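# Re-strap carton over its corner guard, keep it level

## Task

Loop the band around the carton again so that it passes over both the corner guard and the carton. When you finish, the guard must sit where it belongs under the band and the carton must rest flat, not tilted.

## Robot and tools

Robot: two 6-joint arms with parallel grippers, left_arm and right_arm, facing each other across a table. Scene frame: origin at the table centre, table top at z = +0.020 m, +z up. left_arm's base is on the +y side at (-0.029, +0.463, +0.129) m and right_arm's is at (+0.190, -0.461, +0.061) m. The arm names do not match image sides. A gripper's fingers point along its own +x and close along its own y. Its reported end_effector_position lies between the fingers, 3-4 cm short of the tips, and only the last 1.5 cm of each finger face is flat.

Frames: positions, orientations (quat_wxyz) and velocities in results are in the scene frame and may be off by a few cm. Every commanded motion is an offset along the axes of that arm's current Hand target, never an absolute pose.

execute_actions(actions, cameras): actions is a list of actions; each action is a list of up to 15 rows, each row one 1/30 s step; a short action repeats its last row until 15 steps. Each row always has 14 numbers in [-1, 1]: left_arm dx, dy, dz, rx, ry, rz, opening, then the same seven for right_arm. dx..rz are offsets from the Hand target as it was when that action began (every row measures from that same start, not from the row before); 1.0 = 0.6 m of travel or 180 degrees of turn, and rx, ry, rz form one rotation vector. Sending the same offset again moves further. All six zeros re-requests the present Hand target. Opening is absolute: +1 = 0.080 m wide, -1 = shut; empty fingers touch near -0.78. Closing fully takes about 0.6 s. Pictures come back only for an empty actions list or when cameras names them (["all"], [] or a list of names).

move(target, speed, blend, opening_speed, grip_force, blocking, cameras): drives straight paths to target, one 14-number row laid out as above, or a list of up to 15 such rows; every row is an offset from the same starting Hand targets, not from the previous row. Whole move capped at 10 s. speed: m/s per arm path, 0.002 to 4.3, default 0.25 (turning up to twice that in rad/s); one value or one per row. blend: corner rounding radius in m for lists, 0 means stop at each row. opening_speed: rate on the -1..+1 scale per second, at least 0.2. grip_force: newtons per finger pad, 8 to 34, one value or one per arm; it persists. blocking=false returns after about 0.5 s while the motion carries on. Paths do not avoid obstacles or the other arm; faster paths lag and overshoot more, and contact is harsher. Steer around an arm's own base rather than near it. The result adds a move: line naming how it ended (done, off_target, moving, held, fault, blocked) and limits (paced = pose clipped, held = steps withheld). blocked means a gripper stopped far from its goal, usually against something, and now holds still.

wait(seconds 0-10, cameras) lets time pass with commands held. stop(cameras) brakes a running move. zoom_image(camera, region [x0, y0, x1, y1] pixels, at most 504 by 504) enlarges part of a camera's newest image. read_manual(section) gives licence text only. finished_scene(scene) ends the scene for good; the goal must then hold with no robot help.

Cameras: cam_head_left, cam_head_right, cam_left_wrist, cam_right_wrist, all 896x504. Calibrations are approximate; wrist views can lag while moving.

Result lines: Hand target (last commanded pose after clipping; next offsets start here; the gripper often rests a bit short, so command the remainder), end-effector pose and velocities, Joint positions (last entry per arm is finger opening in m), grip_measured (opening on the command scale, +/- about 2 mm; reads slightly under the part's width when squeezing), Joint torques, External joint torques (push-back estimate, includes friction and held weight), Wrist depth (7x7 grid of distances in mm ahead of each wrist camera, '-' = no value), Tool commands, motor temperatures and MOTOR HOT warnings. To grip, command roughly 0.08 below the grip_measured value at first contact; less margin grips more softly.

Control notes: orientation commands are clipped to within 32 degrees of the current one each step. Small moves may stall or drift sideways; check the pose after each move and undo tilt. To release a push, command the target back behind the gripper.

Avoid: anything leaving the table, dropping or releasing moving parts, slamming, hard pushes, and any contact or squeeze between the two arms (can fail the scene). Contact torque at a joint's limit (waist 17.8, shoulder 22, elbow 22, wrist pitch 5.8, wrist yaw 5.78, wrist roll 5.42 N m, held weight included) stops that arm for 10 s. Big single-step jumps cause OVER-SPEED faults. Long stretched holds or pushing into unreachable goals heat motors; at 95 °C the arm is stopped. Keep objects and the other arm off the wrist camera cables. Loose items may occasionally be nudged by the scene.

Each tool is called in YAML: its name, and indented under it one key for each argument.

## Session

execute_actions:
  actions: []

Scene clock: 0.00 s.
left_arm: end_effector_position=(-0.0840, +0.0523, +0.3871) grip_measured=+1.000 end_effector_quat_wxyz=(+0.724, -0.010, -0.082, -0.684) | right_arm: end_effector_position=(-0.0856, -0.1195, +0.2378) grip_measured=+1.000 end_effector_quat_wxyz=(+0.726, -0.086, +0.378, +0.568)
Joint positions: left_arm=[-0.223 1.455 0.643 0.952 -0.282 0.137 0.08] | right_arm=[0.882 1.793 1.433 -0.637 0.691 1.189 0.08]
Joint velocities: within noise
Joint torques (N m): no reading
External joint torques (N m): no reading
Motor temperatures (°C): left_arm=[27 25 27 30 28 29] | right_arm=[25 25 24 29 27 31]
Heat: left arm: hottest wrist pitch 30 °C (+0.0 °C/min); right arm: hottest wrist roll 31 °C (+0.0 °C/min).
Wrist depth (mm): cam_left_wrist=[1888 1823 1944 1823 1762 480 1762 / 1929 2049 456 1728 1875 1786 - / - - 513 346 300 1836 1902 / - 1902 1915 1944 1944 532 - / - - 577 271 297 553 1987 / - 84 332 325 281 89 72 / - 80 599 511 515 81 -] | cam_right_wrist=[- 531 234 228 258 310 304 / 2296 495 239 266 308 311 287 / 2121 449 390 321 320 293 270 / 1882 406 361 328 299 274 254 / 1750 81 328 308 284 85 240 / - 70 311 286 265 80 - / - 71 294 270 252 82 -]
Hand target: left_arm -0.0840, +0.0526, +0.3905; +0.724, -0.014, -0.085, -0.684 | right_arm -0.0857, -0.1193, +0.2390; +0.726, -0.084, +0.378, +0.568
Tool commands: left_gripper/opening=+1.0 right_gripper/opening=+1.0

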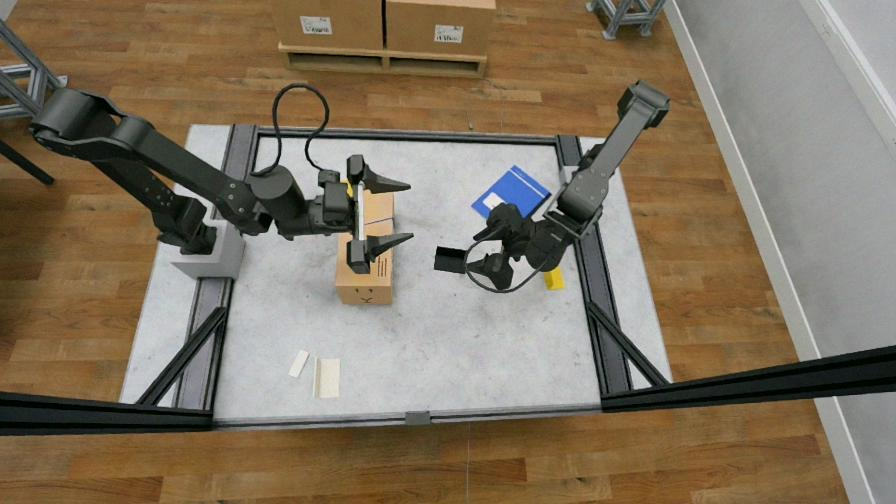

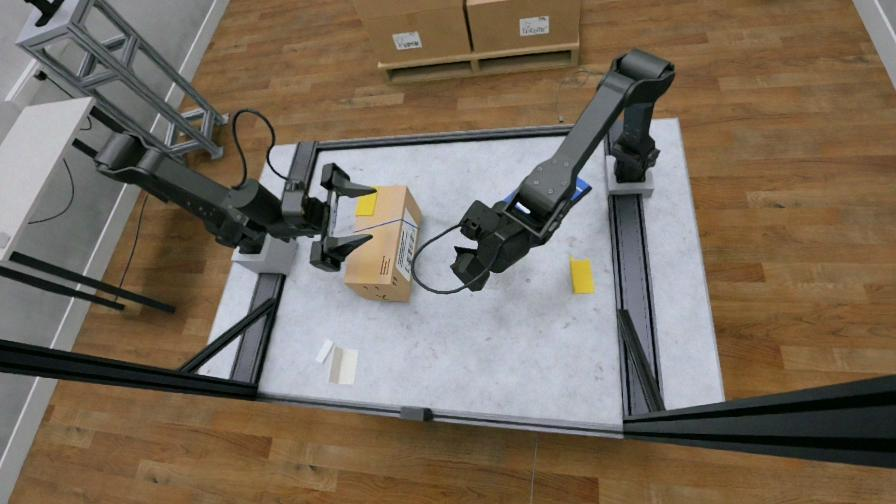

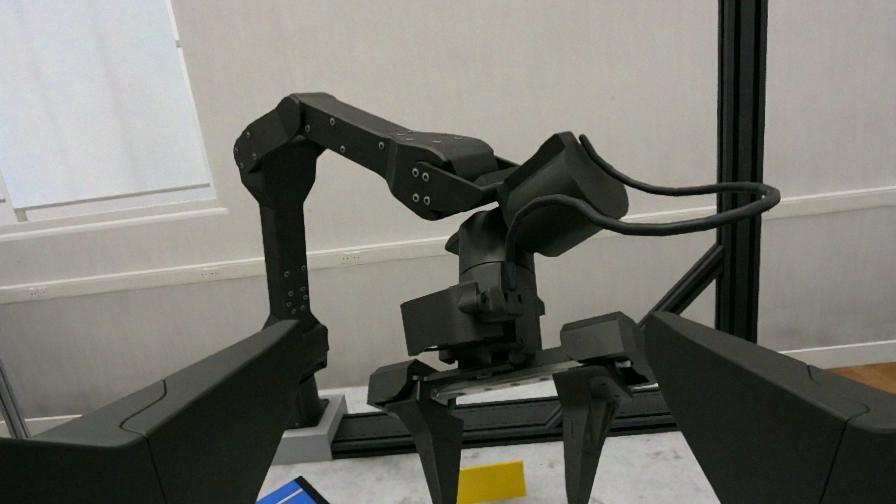

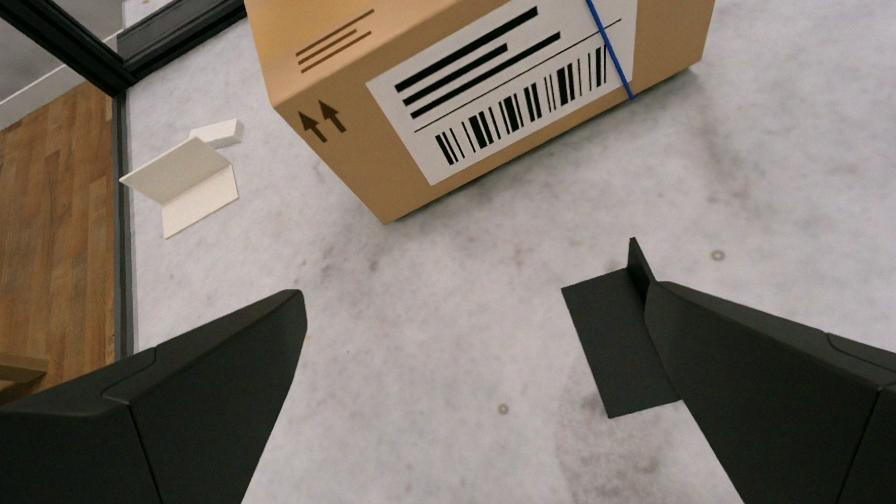

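zoom_image:
  camera: "cam_head_left"
  region: [270, 150, 470, 320]

zoom_image:
  camera: "cam_head_right"
  region: [300, 160, 480, 320]

zoom_image:
  camera: "cam_head_right"
  region: [290, 310, 410, 400]

zoom_image:
  camera: "cam_head_left"
  region: [420, 150, 600, 310]

zoom_image:
  camera: "cam_right_wrist"
  region: [230, 0, 734, 240]

zoom_image:
  camera: "cam_right_wrist"
  region: [100, 80, 300, 260]

Scaled by 2.520 from the camera's 896x504 image, which has a finer 1280x720 frame.

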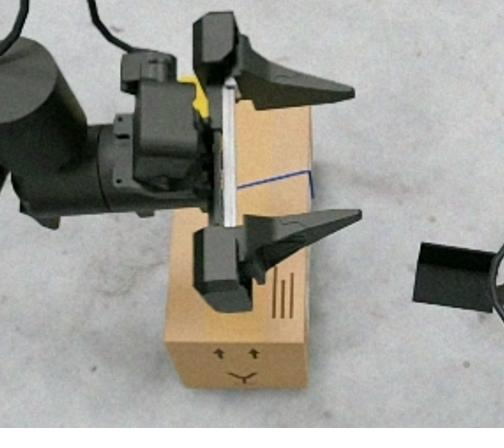

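Scaled by 2.800 from the camera's 896x504 image, which has a finer 1280x720 frame.

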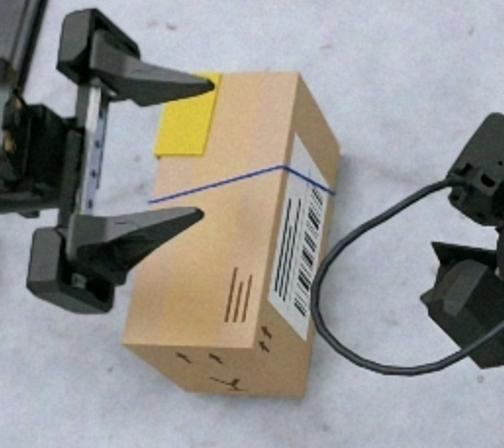

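Scaled by 4.200 from the camera's 896x504 image, which has a finer 1280x720 frame.

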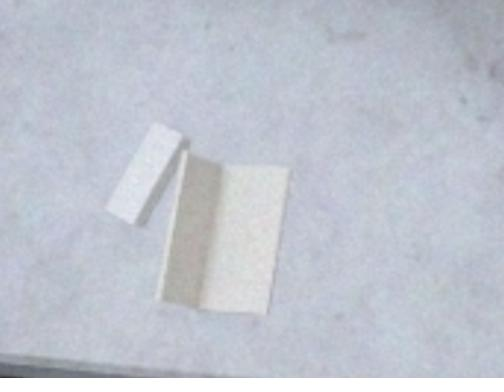

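Scaled by 2.800 from the camera's 896x504 image, which has a finer 1280x720 frame.

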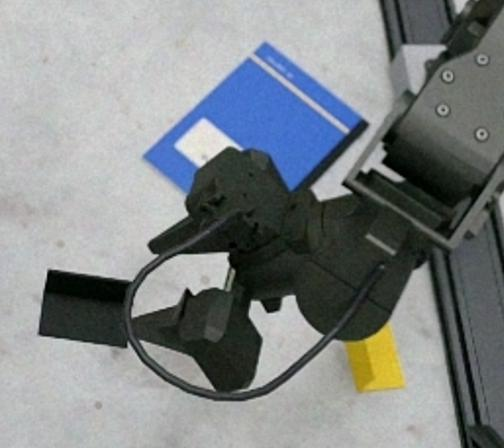

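Scaled by 1.000.

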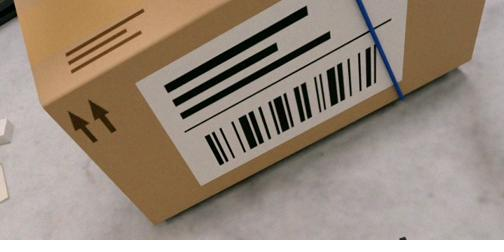

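Scaled by 2.520 from the camera's 896x504 image, which has a finer 1280x720 frame.

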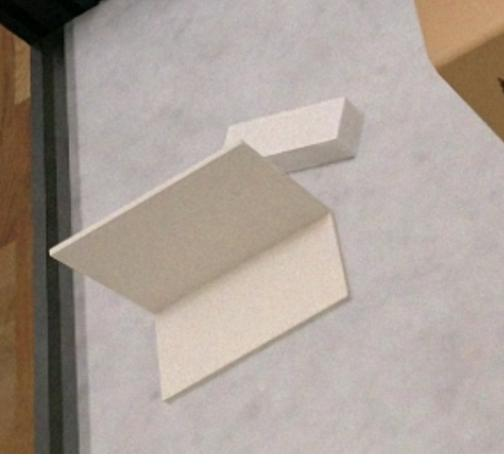

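move:
  target: [-0.33, 0, 0, 0, 0.25, 0, 1, 0,0,0,0,0,0,1]
  cameras: ["all"]

Scene clock: 3.97 s.
left_arm: end_effector_position=(-0.0932, +0.2492, +0.3565) grip_measured=+1.000 end_effector_quat_wxyz=(+0.700, +0.257, +0.199, -0.636) | right_arm: end_effector_position=(-0.0856, -0.1195, +0.2378) grip_measured=+1.000 end_effector_quat_wxyz=(+0.726, -0.086, +0.378, +0.568)
Joint positions: left_arm=[-0.694 0.816 0.875 -0.913 -0.638 -0.466 0.08] | right_arm=[0.882 1.793 1.433 -0.637 0.691 1.189 0.08]
Joint torques (N m): left_arm=[-0.29 -1.8 6.63 1.08 -0.47 -0.2] | right_arm=[-0.08 -6.12 5.21 1.12 0.38 -0.03]
External joint torques (N m): left_arm=[-0.3 -0.65 0.52 -0.13 -0.17 -0.19] | right_arm=[-0.14 1.91 -1.15 0.05 0.03 -0.02]
Heat: left arm: hottest wrist pitch 31 °C (+0.0 °C/min); right arm: hottest wrist roll 31 °C (+0.0 °C/min).
Wrist depth (mm): cam_left_wrist=[2298 2259 707 653 629 606 1728 / 2018 659 605 589 562 533 1493 / 1875 582 559 534 505 488 469 / 1642 528 332 318 318 444 435 / 511 487 300 294 291 408 399 / - 84 363 385 383 89 72 / - 79 392 381 367 81 -] | cam_right_wrist=[- 531 235 228 258 312 305 / 2234 493 241 266 308 312 287 / 2176 436 388 320 320 294 270 / 1867 408 364 329 300 274 255 / 1726 81 330 306 285 85 239 / - 70 309 287 265 80 - / - 70 293 269 250 82 -]
Hand target: left_arm -0.0939, +0.2483, +0.3622; +0.702, +0.249, +0.199, -0.637 | right_arm -0.0857, -0.1193, +0.2390; +0.726, -0.084, +0.378, +0.568
Off the commanded pose: left_arm 0.006 m, 1 deg | right_arm 0.001 m, 0 deg.
move: done
camera_calibration:
cam_left_wrist: T_world_to_cam=[[-0.991511, -0.0452268, -0.121902, -0.0293799], [0.0248221, 0.854468, -0.518911, 0.00345538], [0.12763, -0.517532, -0.846092, 0.528425], [0, 0, 0, 1]] pos_world=[-0.0966591, 0.269196, 0.445308]

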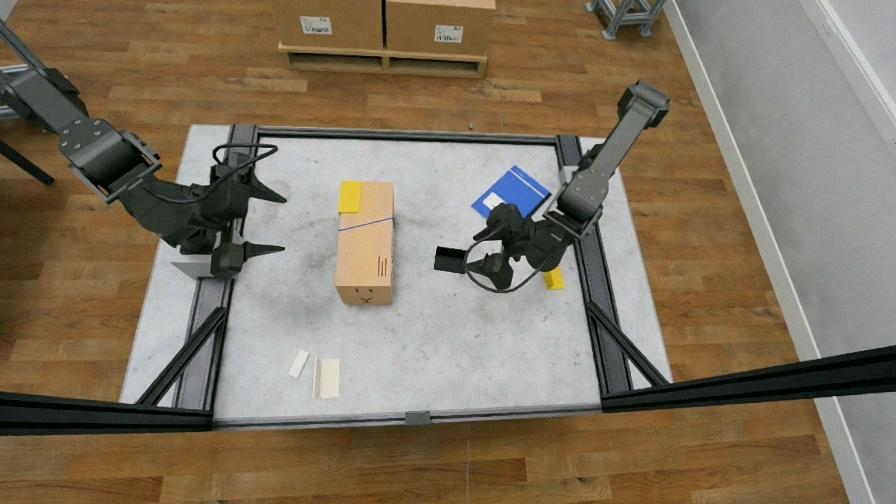

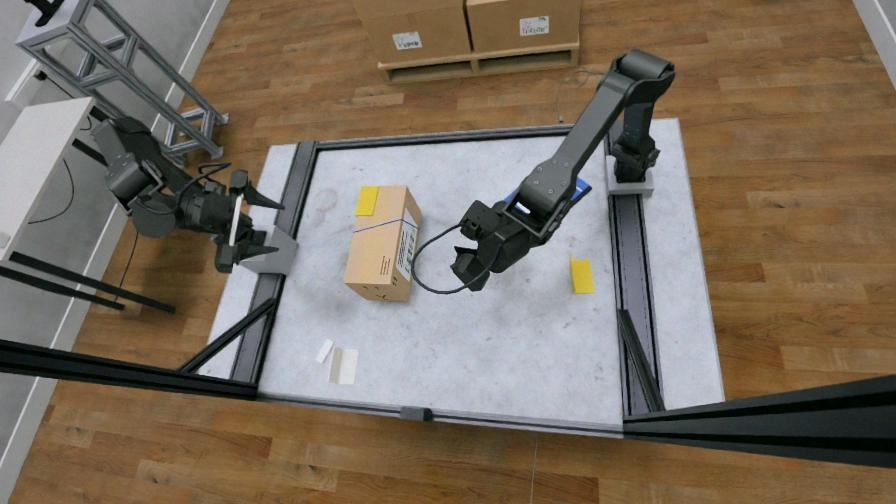

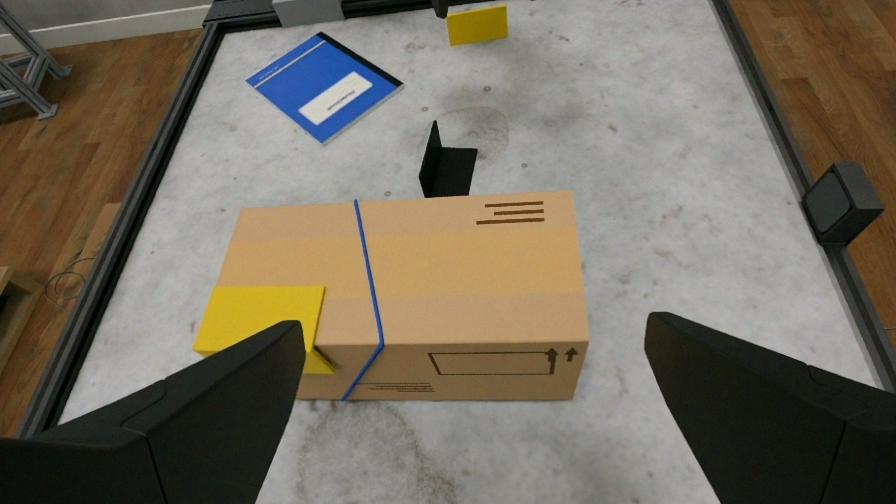

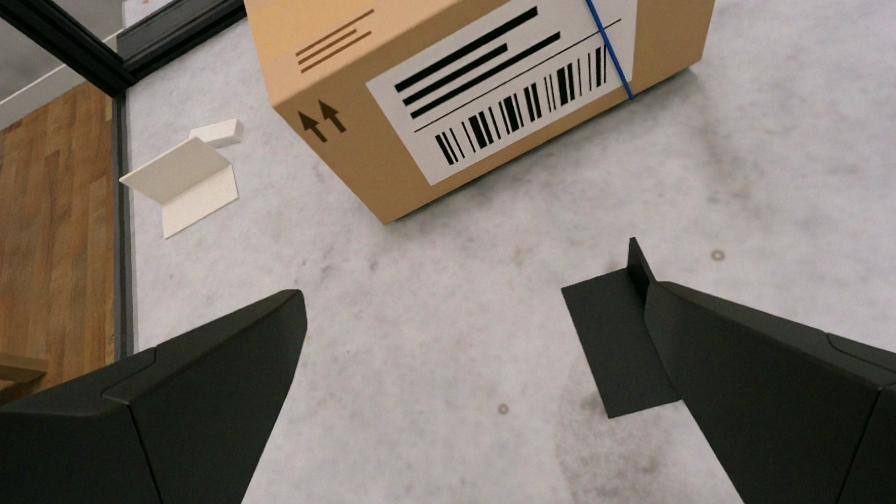

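zoom_image:
  camera: "cam_left_wrist"
  region: [170, 180, 610, 410]

zoom_image:
  camera: "cam_left_wrist"
  region: [180, 270, 400, 410]

zoom_image:
  camera: "cam_head_right"
  region: [330, 170, 440, 310]

zoom_image:
  camera: "cam_head_left"
  region: [320, 170, 410, 315]

Scaled by 1.145 from the camera's 896x504 image, which has a finer 1280x720 frame.

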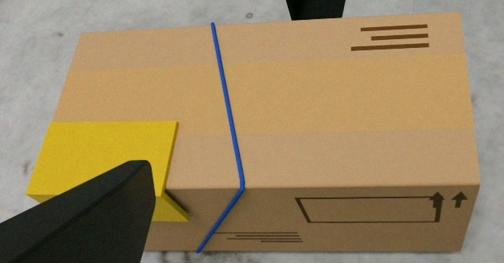

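Scaled by 2.291 from the camera's 896x504 image, which has a finer 1280x720 frame.

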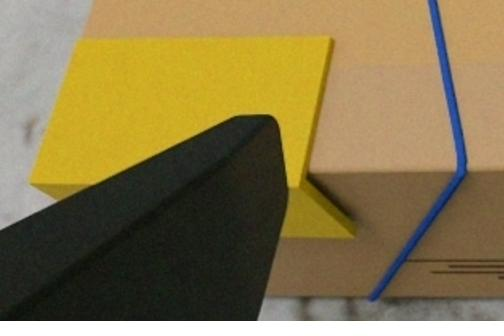

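Scaled by 3.600 from the camera's 896x504 image, which has a finer 1280x720 frame.

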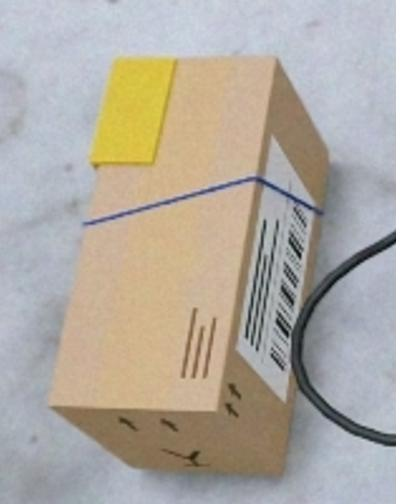

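Scaled by 3.476 from the camera's 896x504 image, which has a finer 1280x720 frame.

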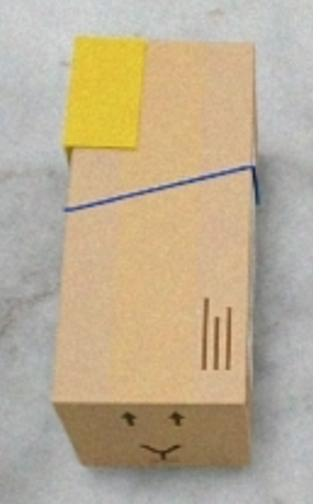

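move:
  target: [0.159, 0.113, -0.13, -0.0096, 0.0444, -0.0357, 1, 0,0,0,0,0,0,1]
  cameras: ["cam_left_wrist", "cam_head_left"]

Scene clock: 10.93 s.
left_arm: end_effector_position=(-0.0133, +0.2232, +0.2530) grip_measured=+1.000 end_effector_quat_wxyz=(+0.655, +0.267, +0.269, -0.654) | right_arm: end_effector_position=(-0.0856, -0.1195, +0.2378) grip_measured=+1.000 end_effector_quat_wxyz=(+0.726, -0.086, +0.378, +0.568)
Joint positions: left_arm=[0.129 0.784 0.495 -0.492 0.083 0.079 0.08] | right_arm=[0.882 1.793 1.433 -0.637 0.691 1.189 0.08]
Joint torques (N m): left_arm=[0.11 -1.7 4.69 1.5 0.13 0.2] | right_arm=[-0.03 -6.06 5.26 1.14 0.37 -0.03]
External joint torques (N m): left_arm=[0.1 -0.37 -1.77 0.14 0.1 0.2] | right_arm=[-0.04 1.93 -1.1 0.06 0.01 -0.01]
Heat: left arm: hottest wrist pitch 32 °C (+11.0 °C/min); right arm: hottest wrist roll 31 °C (+0.0 °C/min).
Wrist depth (mm): cam_left_wrist=[426 422 420 420 420 418 418 / 390 212 209 208 208 207 385 / 362 198 197 194 193 190 358 / 338 176 176 181 183 182 330 / 319 310 203 245 246 208 315 / - 84 295 297 297 89 72 / - 80 282 281 281 90 -] | cam_right_wrist=[462 535 235 227 256 321 306 / 2275 492 240 269 305 313 287 / 2103 427 389 321 320 293 270 / 1970 407 365 327 300 274 255 / 1714 81 325 307 284 85 239 / - 70 312 287 268 80 - / - 71 294 270 250 82 -]
Hand target: left_arm -0.0133, +0.2237, +0.2497; +0.653, +0.270, +0.271, -0.654 | right_arm -0.0857, -0.1193, +0.2390; +0.726, -0.084, +0.378, +0.568
Off the commanded pose: left_arm 0.003 m, 0 deg | right_arm 0.001 m, 0 deg.
move: done
camera_calibration:
cam_left_wrist: T_world_to_cam=[[-0.999849, 0.0119171, -0.0126751, -0.0045128], [0.0161121, 0.909129, -0.416204, -0.0683325], [0.00656338, -0.416345, -0.909183, 0.408963], [0, 0, 0, 1]] pos_world=[-0.00609532, 0.232446, 0.343325]
Images, in order (width x height): cam_head_left 896x504, cam_left_wrist 896x504.

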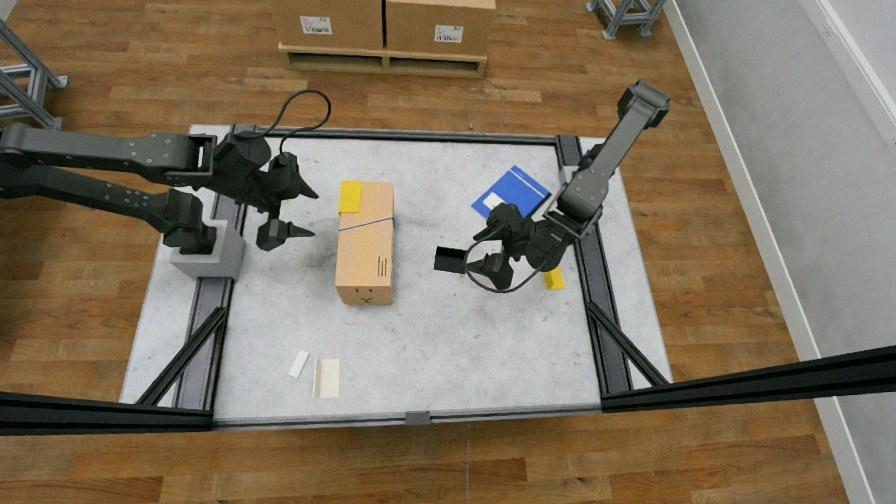

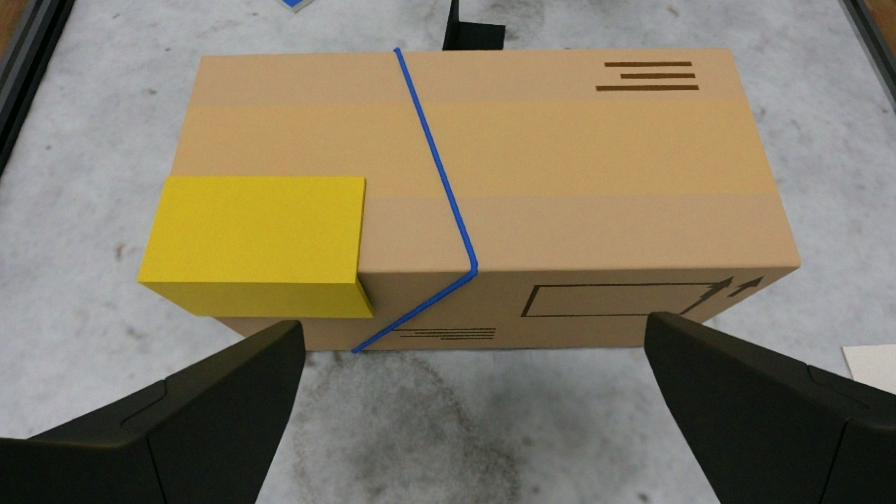

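zoom_image:
  camera: "cam_left_wrist"
  region: [290, 160, 510, 370]

zoom_image:
  camera: "cam_left_wrist"
  region: [120, 160, 400, 340]

zoom_image:
  camera: "cam_left_wrist"
  region: [360, 30, 500, 200]

Scaled by 2.291 from the camera's 896x504 image, which has a finer 1280x720 frame.

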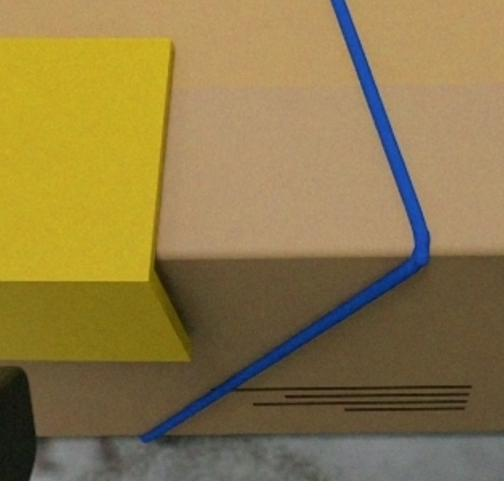

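Scaled by 1.800 from the camera's 896x504 image, which has a finer 1280x720 frame.

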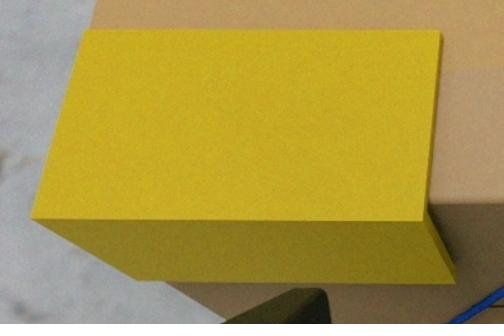

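Scaled by 2.965 from the camera's 896x504 image, which has a finer 1280x720 frame.

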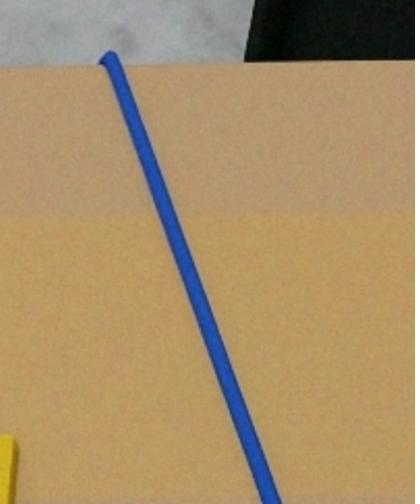

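move:
  target: [0.0782, 0.005, 0.0907, -0.0873, 0.2483, 0.0368, 0.0, 0,0,0,0,0,0,1]
  cameras: ["all"]

Scene clock: 17.27 s.
left_arm: end_effector_position=(-0.0107, +0.1553, +0.2547) grip_measured=+0.003 end_effector_quat_wxyz=(+0.566, +0.426, +0.565, -0.424) | right_arm: end_effector_position=(-0.0856, -0.1195, +0.2378) grip_measured=+1.000 end_effector_quat_wxyz=(+0.726, -0.086, +0.378, +0.568)
Joint positions: left_arm=[0.07 1.71 1.388 -1.25 -0.003 -0.224 0.035] | right_arm=[0.882 1.793 1.433 -0.637 0.691 1.189 0.08]
Joint torques (N m): left_arm=[0.15 -6.45 5.82 0.07 0.08 -0.21] | right_arm=[-0.11 -6.18 5.2 1.12 0.38 -0.04]
External joint torques (N m): left_arm=[0.15 0.03 0.34 -0.26 0.09 -0.21] | right_arm=[-0.12 1.8 -1.14 0.06 0.02 -0.03]
Heat: left arm: hottest wrist pitch 32 °C (+6.9 °C/min); right arm: hottest wrist roll 31 °C (+0.0 °C/min).
Wrist depth (mm): cam_left_wrist=[130 130 130 131 131 131 131 / 137 134 136 138 138 138 138 / 284 142 144 146 146 146 146 / 307 309 314 154 154 154 155 / 328 329 324 330 326 165 321 / 344 347 - 351 85 343 346 / - - - 373 80 - -] | cam_right_wrist=[482 535 234 226 257 311 306 / 2317 497 240 267 310 312 286 / 2085 428 389 322 320 292 270 / 1940 409 367 326 300 274 255 / 1691 81 328 307 284 85 239 / - 70 310 286 265 80 - / - 71 295 270 250 82 -]
Hand target: left_arm -0.0103, +0.1521, +0.2551; +0.567, +0.423, +0.567, -0.423 | right_arm -0.0857, -0.1193, +0.2390; +0.726, -0.084, +0.378, +0.568
Off the commanded pose: left_arm 0.003 m, 0 deg | right_arm 0.001 m, 0 deg.
move: done
camera_calibration:
cam_left_wrist: T_world_to_cam=[[-0.965942, -0.258739, -0.00310105, 0.0389294], [-0.242799, 0.902161, 0.356587, -0.204403], [-0.0894653, 0.345196, -0.934257, 0.269279], [0, 0, 0, 1]] pos_world=[0.0120658, 0.101523, 0.324584]

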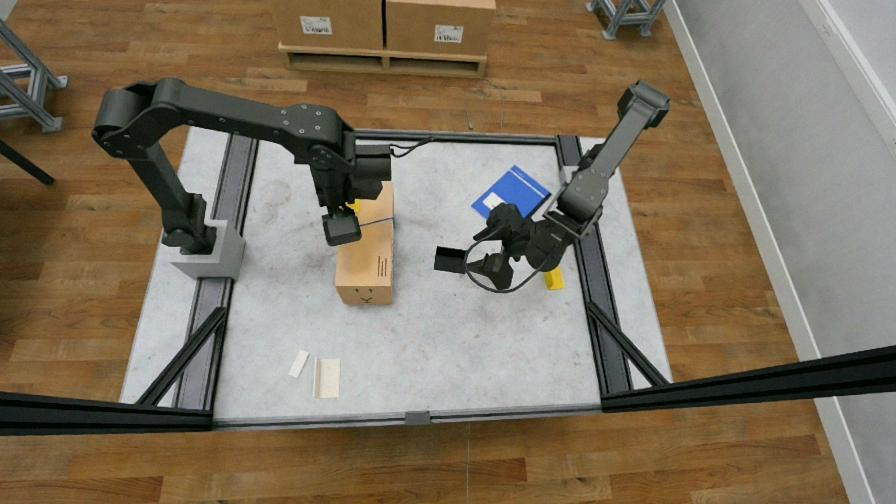

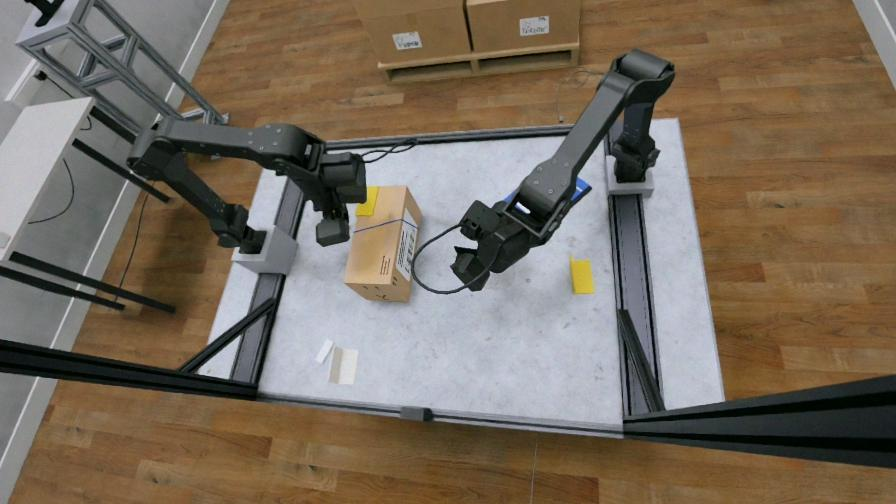

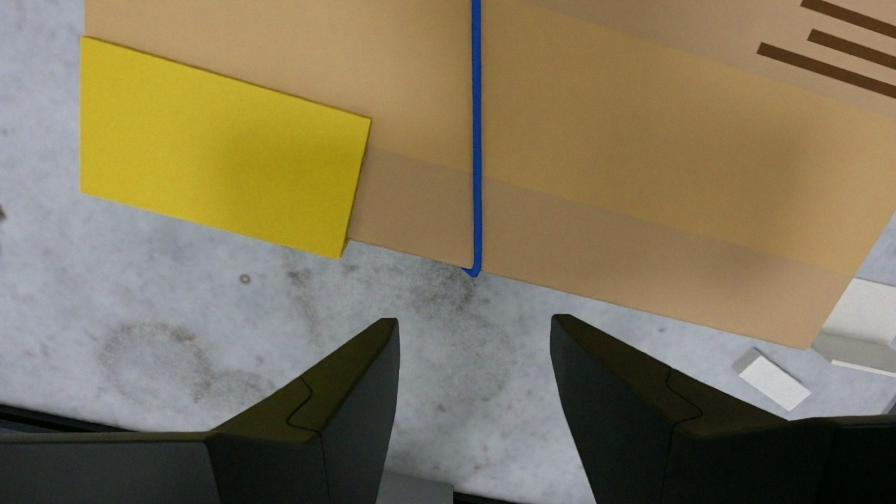

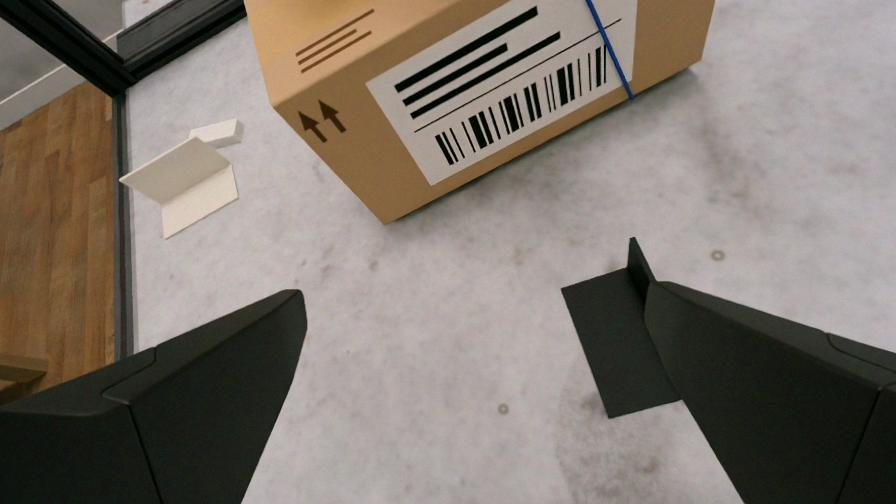

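move:
  target: [0.0633, -0.0014, 0.0048, 0, 0, 0, 0.0, 0,0,0,0,0,0,1]
  speed: 0.12
  cameras: ["cam_left_wrist", "cam_right_wrist"]

Scene clock: 19.37 s.
left_arm: end_effector_position=(-0.0102, +0.1474, +0.2217) grip_measured=+0.003 end_effector_quat_wxyz=(+0.570, +0.421, +0.561, -0.428) | right_arm: end_effector_position=(-0.0856, -0.1195, +0.2378) grip_measured=+1.000 end_effector_quat_wxyz=(+0.726, -0.086, +0.378, +0.568)
Joint positions: left_arm=[0.07 1.745 1.297 -1.107 -0.003 -0.225 0.035] | right_arm=[0.882 1.793 1.433 -0.637 0.691 1.189 0.08]
Joint torques (N m): left_arm=[0.11 -6.83 3.63 0.35 0.07 -0.2] | right_arm=[-0.08 -6.23 5.27 1.15 0.38 -0.04]
External joint torques (N m): left_arm=[0.11 -0.22 -1.72 0 0.08 -0.2] | right_arm=[-0.07 1.83 -1.13 0.07 0.01 -0.02]
Heat: left arm: hottest wrist pitch 32 °C (+6.2 °C/min); right arm: hottest wrist roll 31 °C (+0.0 °C/min).
Wrist depth (mm): cam_left_wrist=[- 101 101 102 101 101 101 / - 105 106 106 105 107 108 / 109 109 110 112 114 113 113 / 116 115 116 119 119 119 120 / 288 291 121 125 125 127 126 / 307 304 - 308 85 132 136 / - - - 331 80 - -] | cam_right_wrist=[- 525 235 228 257 310 304 / 2383 498 246 268 307 313 285 / 2195 448 392 320 320 293 269 / 1910 404 365 330 300 275 255 / 1714 81 328 307 285 85 238 / - 70 310 288 265 80 - / - 71 294 271 250 82 -]
Hand target: left_arm -0.0103, +0.1490, +0.2170; +0.567, +0.423, +0.567, -0.423 | right_arm -0.0857, -0.1193, +0.2390; +0.726, -0.084, +0.378, +0.568
Off the commanded pose: left_arm 0.005 m, 1 deg | right_arm 0.001 m, 0 deg.
move: done
camera_calibration:
cam_left_wrist: T_world_to_cam=[[-0.96585, -0.259103, 0.0002288, 0.0365311], [-0.24342, 0.907688, 0.341832, -0.182995], [-0.0887775, 0.330103, -0.939761, 0.244697], [0, 0, 0, 1]] pos_world=[0.0124625, 0.0947928, 0.292502]
Images, in order (width x height): cam_left_wrist 896x504, cam_right_wrist 896x504.

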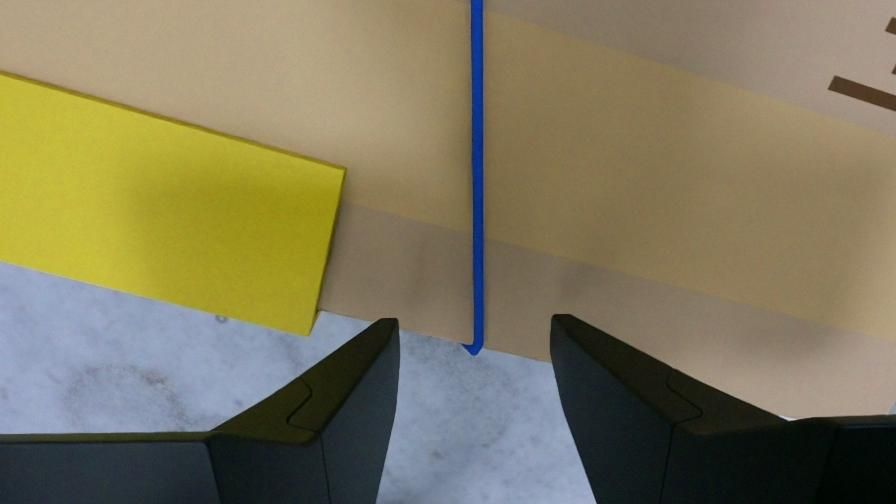

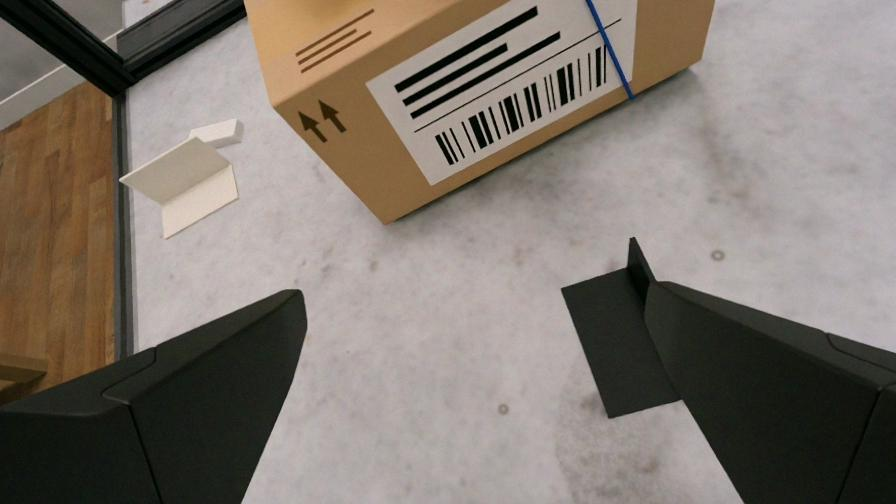

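move:
  target: [0.0183, 0, 0, 0, 0, 0, 0.0, 0,0,0,0,0,0,1]
  speed: 0.05
  cameras: ["cam_left_wrist"]

Scene clock: 20.63 s.
left_arm: end_effector_position=(-0.0102, +0.1471, +0.2111) grip_measured=+0.003 end_effector_quat_wxyz=(+0.570, +0.421, +0.561, -0.428) | right_arm: end_effector_position=(-0.0856, -0.1195, +0.2378) grip_measured=+1.000 end_effector_quat_wxyz=(+0.726, -0.086, +0.378, +0.568)
Joint positions: left_arm=[0.07 1.754 1.264 -1.065 -0.003 -0.225 0.035] | right_arm=[0.882 1.793 1.433 -0.637 0.691 1.189 0.08]
Joint torques (N m): left_arm=[0.11 -6.71 3.57 0.36 0.07 -0.2] | right_arm=[-0.12 -6.09 5.18 1.12 0.39 -0.06]
External joint torques (N m): left_arm=[0.12 -0.04 -1.79 -0.01 0.08 -0.2] | right_arm=[-0.12 1.94 -1.16 0.06 0.02 -0.04]
Heat: left arm: hottest wrist pitch 32 °C (+5.8 °C/min); right arm: hottest wrist roll 31 °C (+0.0 °C/min).
Wrist depth (mm): cam_left_wrist=[91 91 91 91 92 92 92 / - 95 96 97 97 97 97 / - 98 100 101 101 102 102 / 104 104 106 109 109 108 108 / 280 110 111 114 114 116 115 / 294 290 - 297 86 119 123 / - - - 318 80 - -] | cam_right_wrist=[- 551 235 227 257 310 306 / 2383 505 241 261 323 311 286 / 2121 434 387 321 319 294 269 / 1970 407 364 330 300 275 255 / 1714 81 328 307 285 85 239 / - 70 310 287 265 80 - / - 71 295 271 251 82 -]
Hand target: left_arm -0.0103, +0.1490, +0.2060; +0.567, +0.423, +0.567, -0.423 | right_arm -0.0857, -0.1193, +0.2390; +0.726, -0.084, +0.378, +0.568
Off the commanded pose: left_arm 0.005 m, 1 deg | right_arm 0.001 m, 0 deg.
move: done
camera_calibration:
cam_left_wrist: T_world_to_cam=[[-0.965836, -0.259155, 0.000409338, 0.0364364], [-0.243512, 0.908073, 0.340743, -0.178924], [-0.0886769, 0.329002, -0.940157, 0.235016], [0, 0, 0, 1]] pos_world=[0.012462, 0.0945979, 0.281904]
Images, in order (width x height): cam_left_wrist 896x504.

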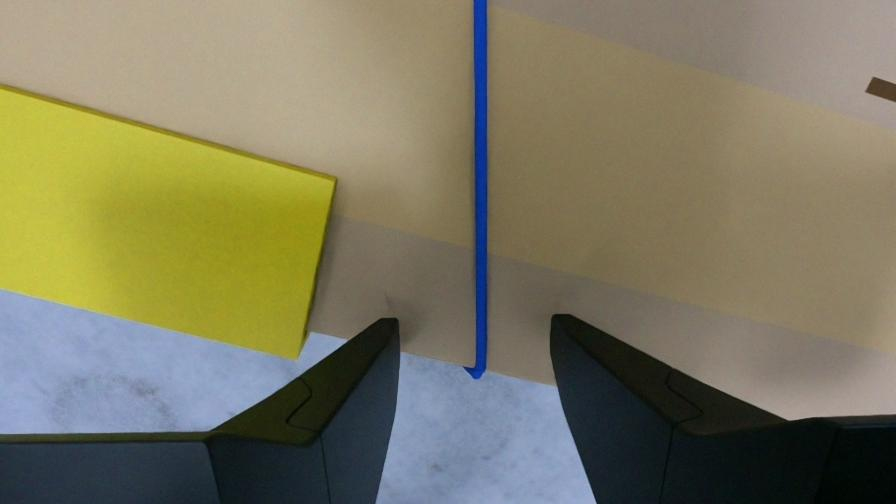

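move:
  target: [0.0058, 0, 0, 0, 0, 0, -0.4, 0,0,0,0,0,0,1]
  speed: 0.03
  cameras: ["cam_left_wrist"]

Scene clock: 21.57 s.
left_arm: end_effector_position=(-0.0102, +0.1471, +0.2086) grip_measured=-0.396 end_effector_quat_wxyz=(+0.570, +0.421, +0.561, -0.428) | right_arm: end_effector_position=(-0.0856, -0.1195, +0.2378) grip_measured=+1.000 end_effector_quat_wxyz=(+0.726, -0.086, +0.378, +0.568)
Joint positions: left_arm=[0.07 1.756 1.256 -1.054 -0.003 -0.225 0.017] | right_arm=[0.882 1.793 1.433 -0.637 0.691 1.189 0.08]
Joint torques (N m): left_arm=[0.11 -6.51 3.36 0.52 0.07 -0.21] | right_arm=[-0.15 -6.2 5.18 1.13 0.37 -0.06]
External joint torques (N m): left_arm=[0.13 0.11 -1.89 0.19 0.08 -0.21] | right_arm=[-0.09 1.79 -1.16 0.06 -0.01 -0.04]
Heat: left arm: hottest wrist pitch 32 °C (+5.6 °C/min); right arm: hottest wrist roll 31 °C (+0.0 °C/min).
Wrist depth (mm): cam_left_wrist=[- 90 89 89 89 90 90 / - 94 94 94 95 95 95 / 96 95 98 99 99 100 99 / - 102 104 106 107 106 106 / 277 108 109 111 111 114 113 / 292 288 - 90 86 118 120 / - - - 314 - - -] | cam_right_wrist=[- 517 235 227 257 311 305 / 2339 497 240 268 310 311 285 / 2195 442 389 322 321 291 269 / 1867 407 366 331 298 276 255 / 1800 81 328 308 284 85 239 / - 70 310 288 264 80 - / - 71 294 270 251 82 -]
Hand target: left_arm -0.0102, +0.1490, +0.2026; +0.567, +0.423, +0.567, -0.423 | right_arm -0.0857, -0.1193, +0.2390; +0.726, -0.084, +0.378, +0.568
Off the commanded pose: left_arm 0.006 m, 1 deg | right_arm 0.001 m, 0 deg.
move: done
camera_calibration:
cam_left_wrist: T_world_to_cam=[[-0.965833, -0.259164, 0.000597966, 0.0363862], [-0.24352, 0.908319, 0.34008, -0.177947], [-0.0886795, 0.328315, -0.940396, 0.232891], [0, 0, 0, 1]] pos_world=[0.012462, 0.0946011, 0.279505]
Images, in order (width x height): cam_left_wrist 896x504.

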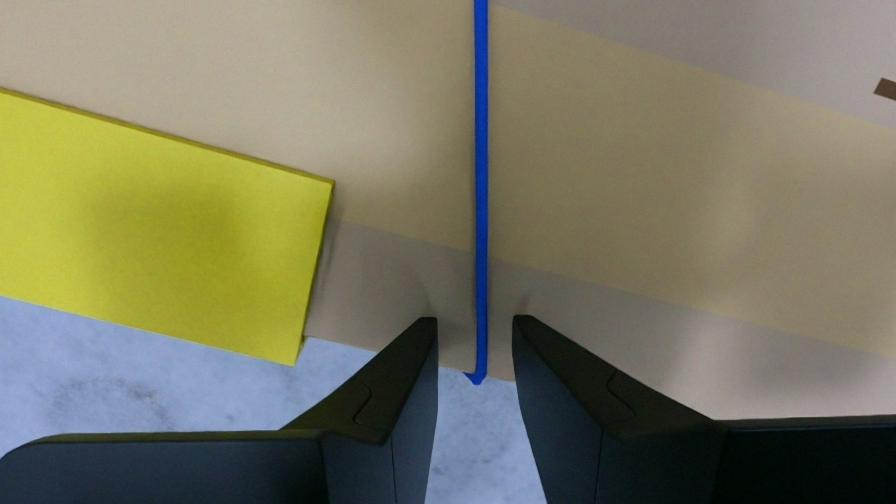

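zoom_image:
  camera: "cam_left_wrist"
  region: [380, 250, 580, 400]

Scaled by 2.520 from the camera's 896x504 image, which has a finer 1280x720 frame.

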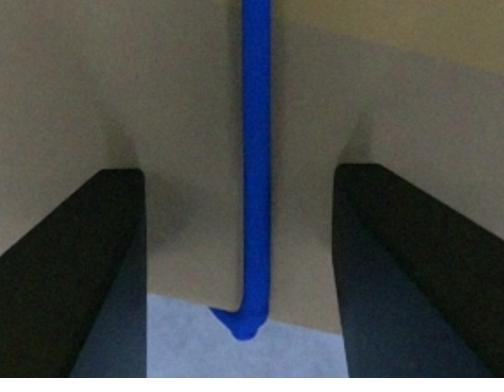

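move:
  target: [0.0042, -0.0025, 0, 0, 0, 0, -0.4, 0,0,0,0,0,0,1]
  speed: 0.03
  cameras: ["cam_left_wrist"]

zoom_image:
  camera: "cam_left_wrist"
  region: [380, 250, 580, 400]

Scene clock: 22.60 s.
left_arm: end_effector_position=(-0.0104, +0.1473, +0.2078) grip_measured=-0.396 end_effector_quat_wxyz=(+0.571, +0.420, +0.562, -0.427) | right_arm: end_effector_position=(-0.0856, -0.1195, +0.2378) grip_measured=+1.000 end_effector_quat_wxyz=(+0.726, -0.086, +0.378, +0.568)
Joint positions: left_arm=[0.069 1.756 1.253 -1.051 -0.003 -0.229 0.017] | right_arm=[0.882 1.793 1.433 -0.637 0.691 1.189 0.08]
Joint torques (N m): left_arm=[-0.31 -6.06 3.14 0.92 0.08 -0.22] | right_arm=[-0.14 -6.18 5.27 1.1 0.38 -0.04]
External joint torques (N m): left_arm=[-0.35 0.63 -2.19 0.57 0.09 -0.22] | right_arm=[-0.2 1.85 -1.09 0.03 0.02 -0.02]
Heat: left arm: hottest wrist pitch 32 °C (+5.3 °C/min); right arm: hottest wrist roll 31 °C (+0.0 °C/min).
Wrist depth (mm): cam_left_wrist=[- 90 89 89 90 90 90 / - 94 94 95 95 95 95 / 96 96 98 99 99 100 100 / - 101 104 105 107 106 106 / 277 108 109 111 111 113 113 / 291 289 - 90 86 118 120 / - - - 312 - - -] | cam_right_wrist=[- 525 235 230 257 310 306 / 2275 493 239 267 305 312 285 / 1955 430 389 321 320 292 270 / 1940 407 365 328 299 274 255 / 1738 81 328 308 283 85 239 / - 70 307 286 265 80 - / - 71 294 270 251 82 -]
Hand target: left_arm -0.0117, +0.1486, +0.2001; +0.567, +0.423, +0.567, -0.423 | right_arm -0.0857, -0.1193, +0.2390; +0.726, -0.084, +0.378, +0.568
Off the commanded pose: left_arm 0.008 m, 1 deg | right_arm 0.001 m, 0 deg.
move: done
camera_calibration:
cam_left_wrist: T_world_to_cam=[[-0.96486, -0.262762, 0.000639395, 0.0368846], [-0.246888, 0.907396, 0.340115, -0.177775], [-0.0899496, 0.328006, -0.940384, 0.231995], [0, 0, 0, 1]] pos_world=[0.0125659, 0.0949083, 0.278604]
Images, in order (width x height): cam_left_wrist 896x504.

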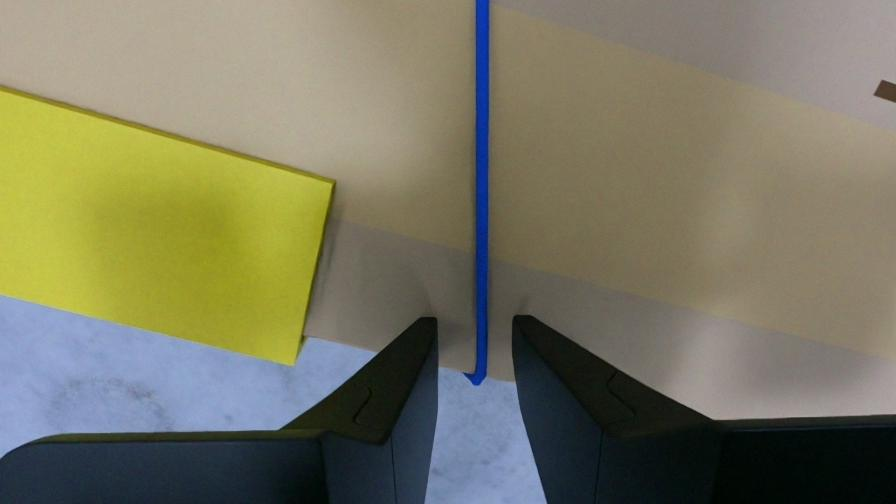

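Scaled by 2.520 from the camera's 896x504 image, which has a finer 1280x720 frame.

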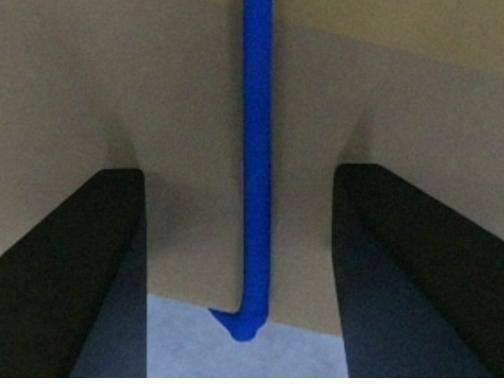

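move:
  target: [0, 0, 0, 0, 0, 0, -1, 0,0,0,0,0,0,1]
  speed: 0.03
  opening_speed: 0.8
  cameras: ["cam_left_wrist"]

zoom_image:
  camera: "cam_left_wrist"
  region: [380, 250, 580, 400]

Scene clock: 23.90 s.
left_arm: end_effector_position=(-0.0106, +0.1457, +0.2078) grip_measured=-0.769 end_effector_quat_wxyz=(+0.572, +0.418, +0.560, -0.429) | right_arm: end_effector_position=(-0.0856, -0.1195, +0.2378) grip_measured=+1.000 end_effector_quat_wxyz=(+0.726, -0.086, +0.378, +0.568)
Joint positions: left_arm=[0.068 1.756 1.253 -1.043 -0.003 -0.229 0] | right_arm=[0.882 1.793 1.433 -0.637 0.691 1.189 0.08]
Joint torques (N m): left_arm=[-0.24 -6.06 3.17 0.47 0.06 -0.2] | right_arm=[-0.12 -6.1 5.27 1.13 0.36 -0.03]
External joint torques (N m): left_arm=[-0.27 0.62 -2.17 0.1 0.07 -0.2] | right_arm=[-0.03 1.91 -1.12 0.04 -0.01 -0.02]
Heat: left arm: hottest wrist pitch 32 °C (+5.0 °C/min); right arm: hottest wrist roll 31 °C (+0.0 °C/min).
Wrist depth (mm): cam_left_wrist=[- 90 89 91 91 91 91 / - 95 95 95 95 95 96 / 96 96 99 99 99 101 101 / 101 102 104 107 107 106 106 / 276 108 109 109 112 114 113 / 289 290 - 76 116 118 120 / - - - - - - -] | cam_right_wrist=[- 536 235 227 258 310 305 / 2430 493 240 267 306 312 286 / 2121 429 386 321 319 293 270 / 1925 409 364 331 301 274 256 / 1726 81 325 310 283 85 239 / - 70 311 289 266 80 - / - 71 295 271 250 82 -]
Hand target: left_arm -0.0118, +0.1486, +0.2001; +0.567, +0.423, +0.567, -0.423 | right_arm -0.0857, -0.1193, +0.2390; +0.726, -0.084, +0.378, +0.568
Off the commanded pose: left_arm 0.008 m, 1 deg | right_arm 0.001 m, 0 deg.
move: done
camera_calibration:
cam_left_wrist: T_world_to_cam=[[-0.964946, -0.262435, 0.00255847, 0.035845], [-0.24659, 0.909935, 0.333484, -0.175384], [-0.089846, 0.321163, -0.942752, 0.234012], [0, 0, 0, 1]] pos_world=[0.0123656, 0.0938391, 0.279012]
Images, in order (width x height): cam_left_wrist 896x504.

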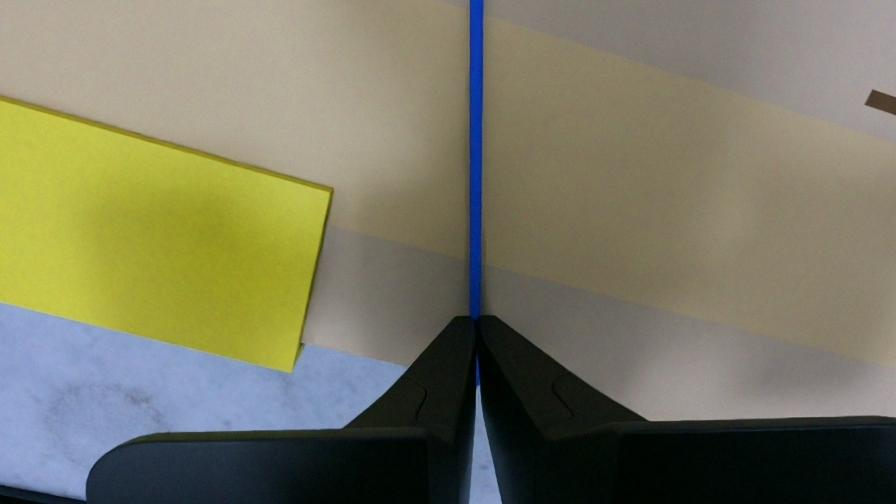

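Scaled by 2.520 from the camera's 896x504 image, which has a finer 1280x720 frame.

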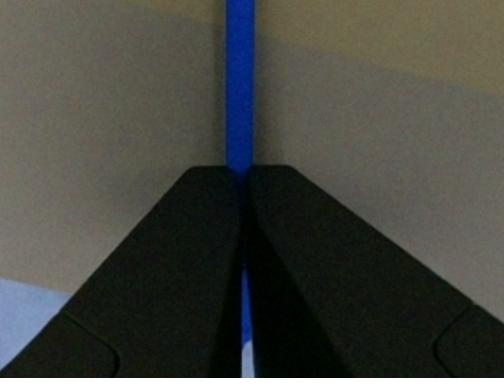

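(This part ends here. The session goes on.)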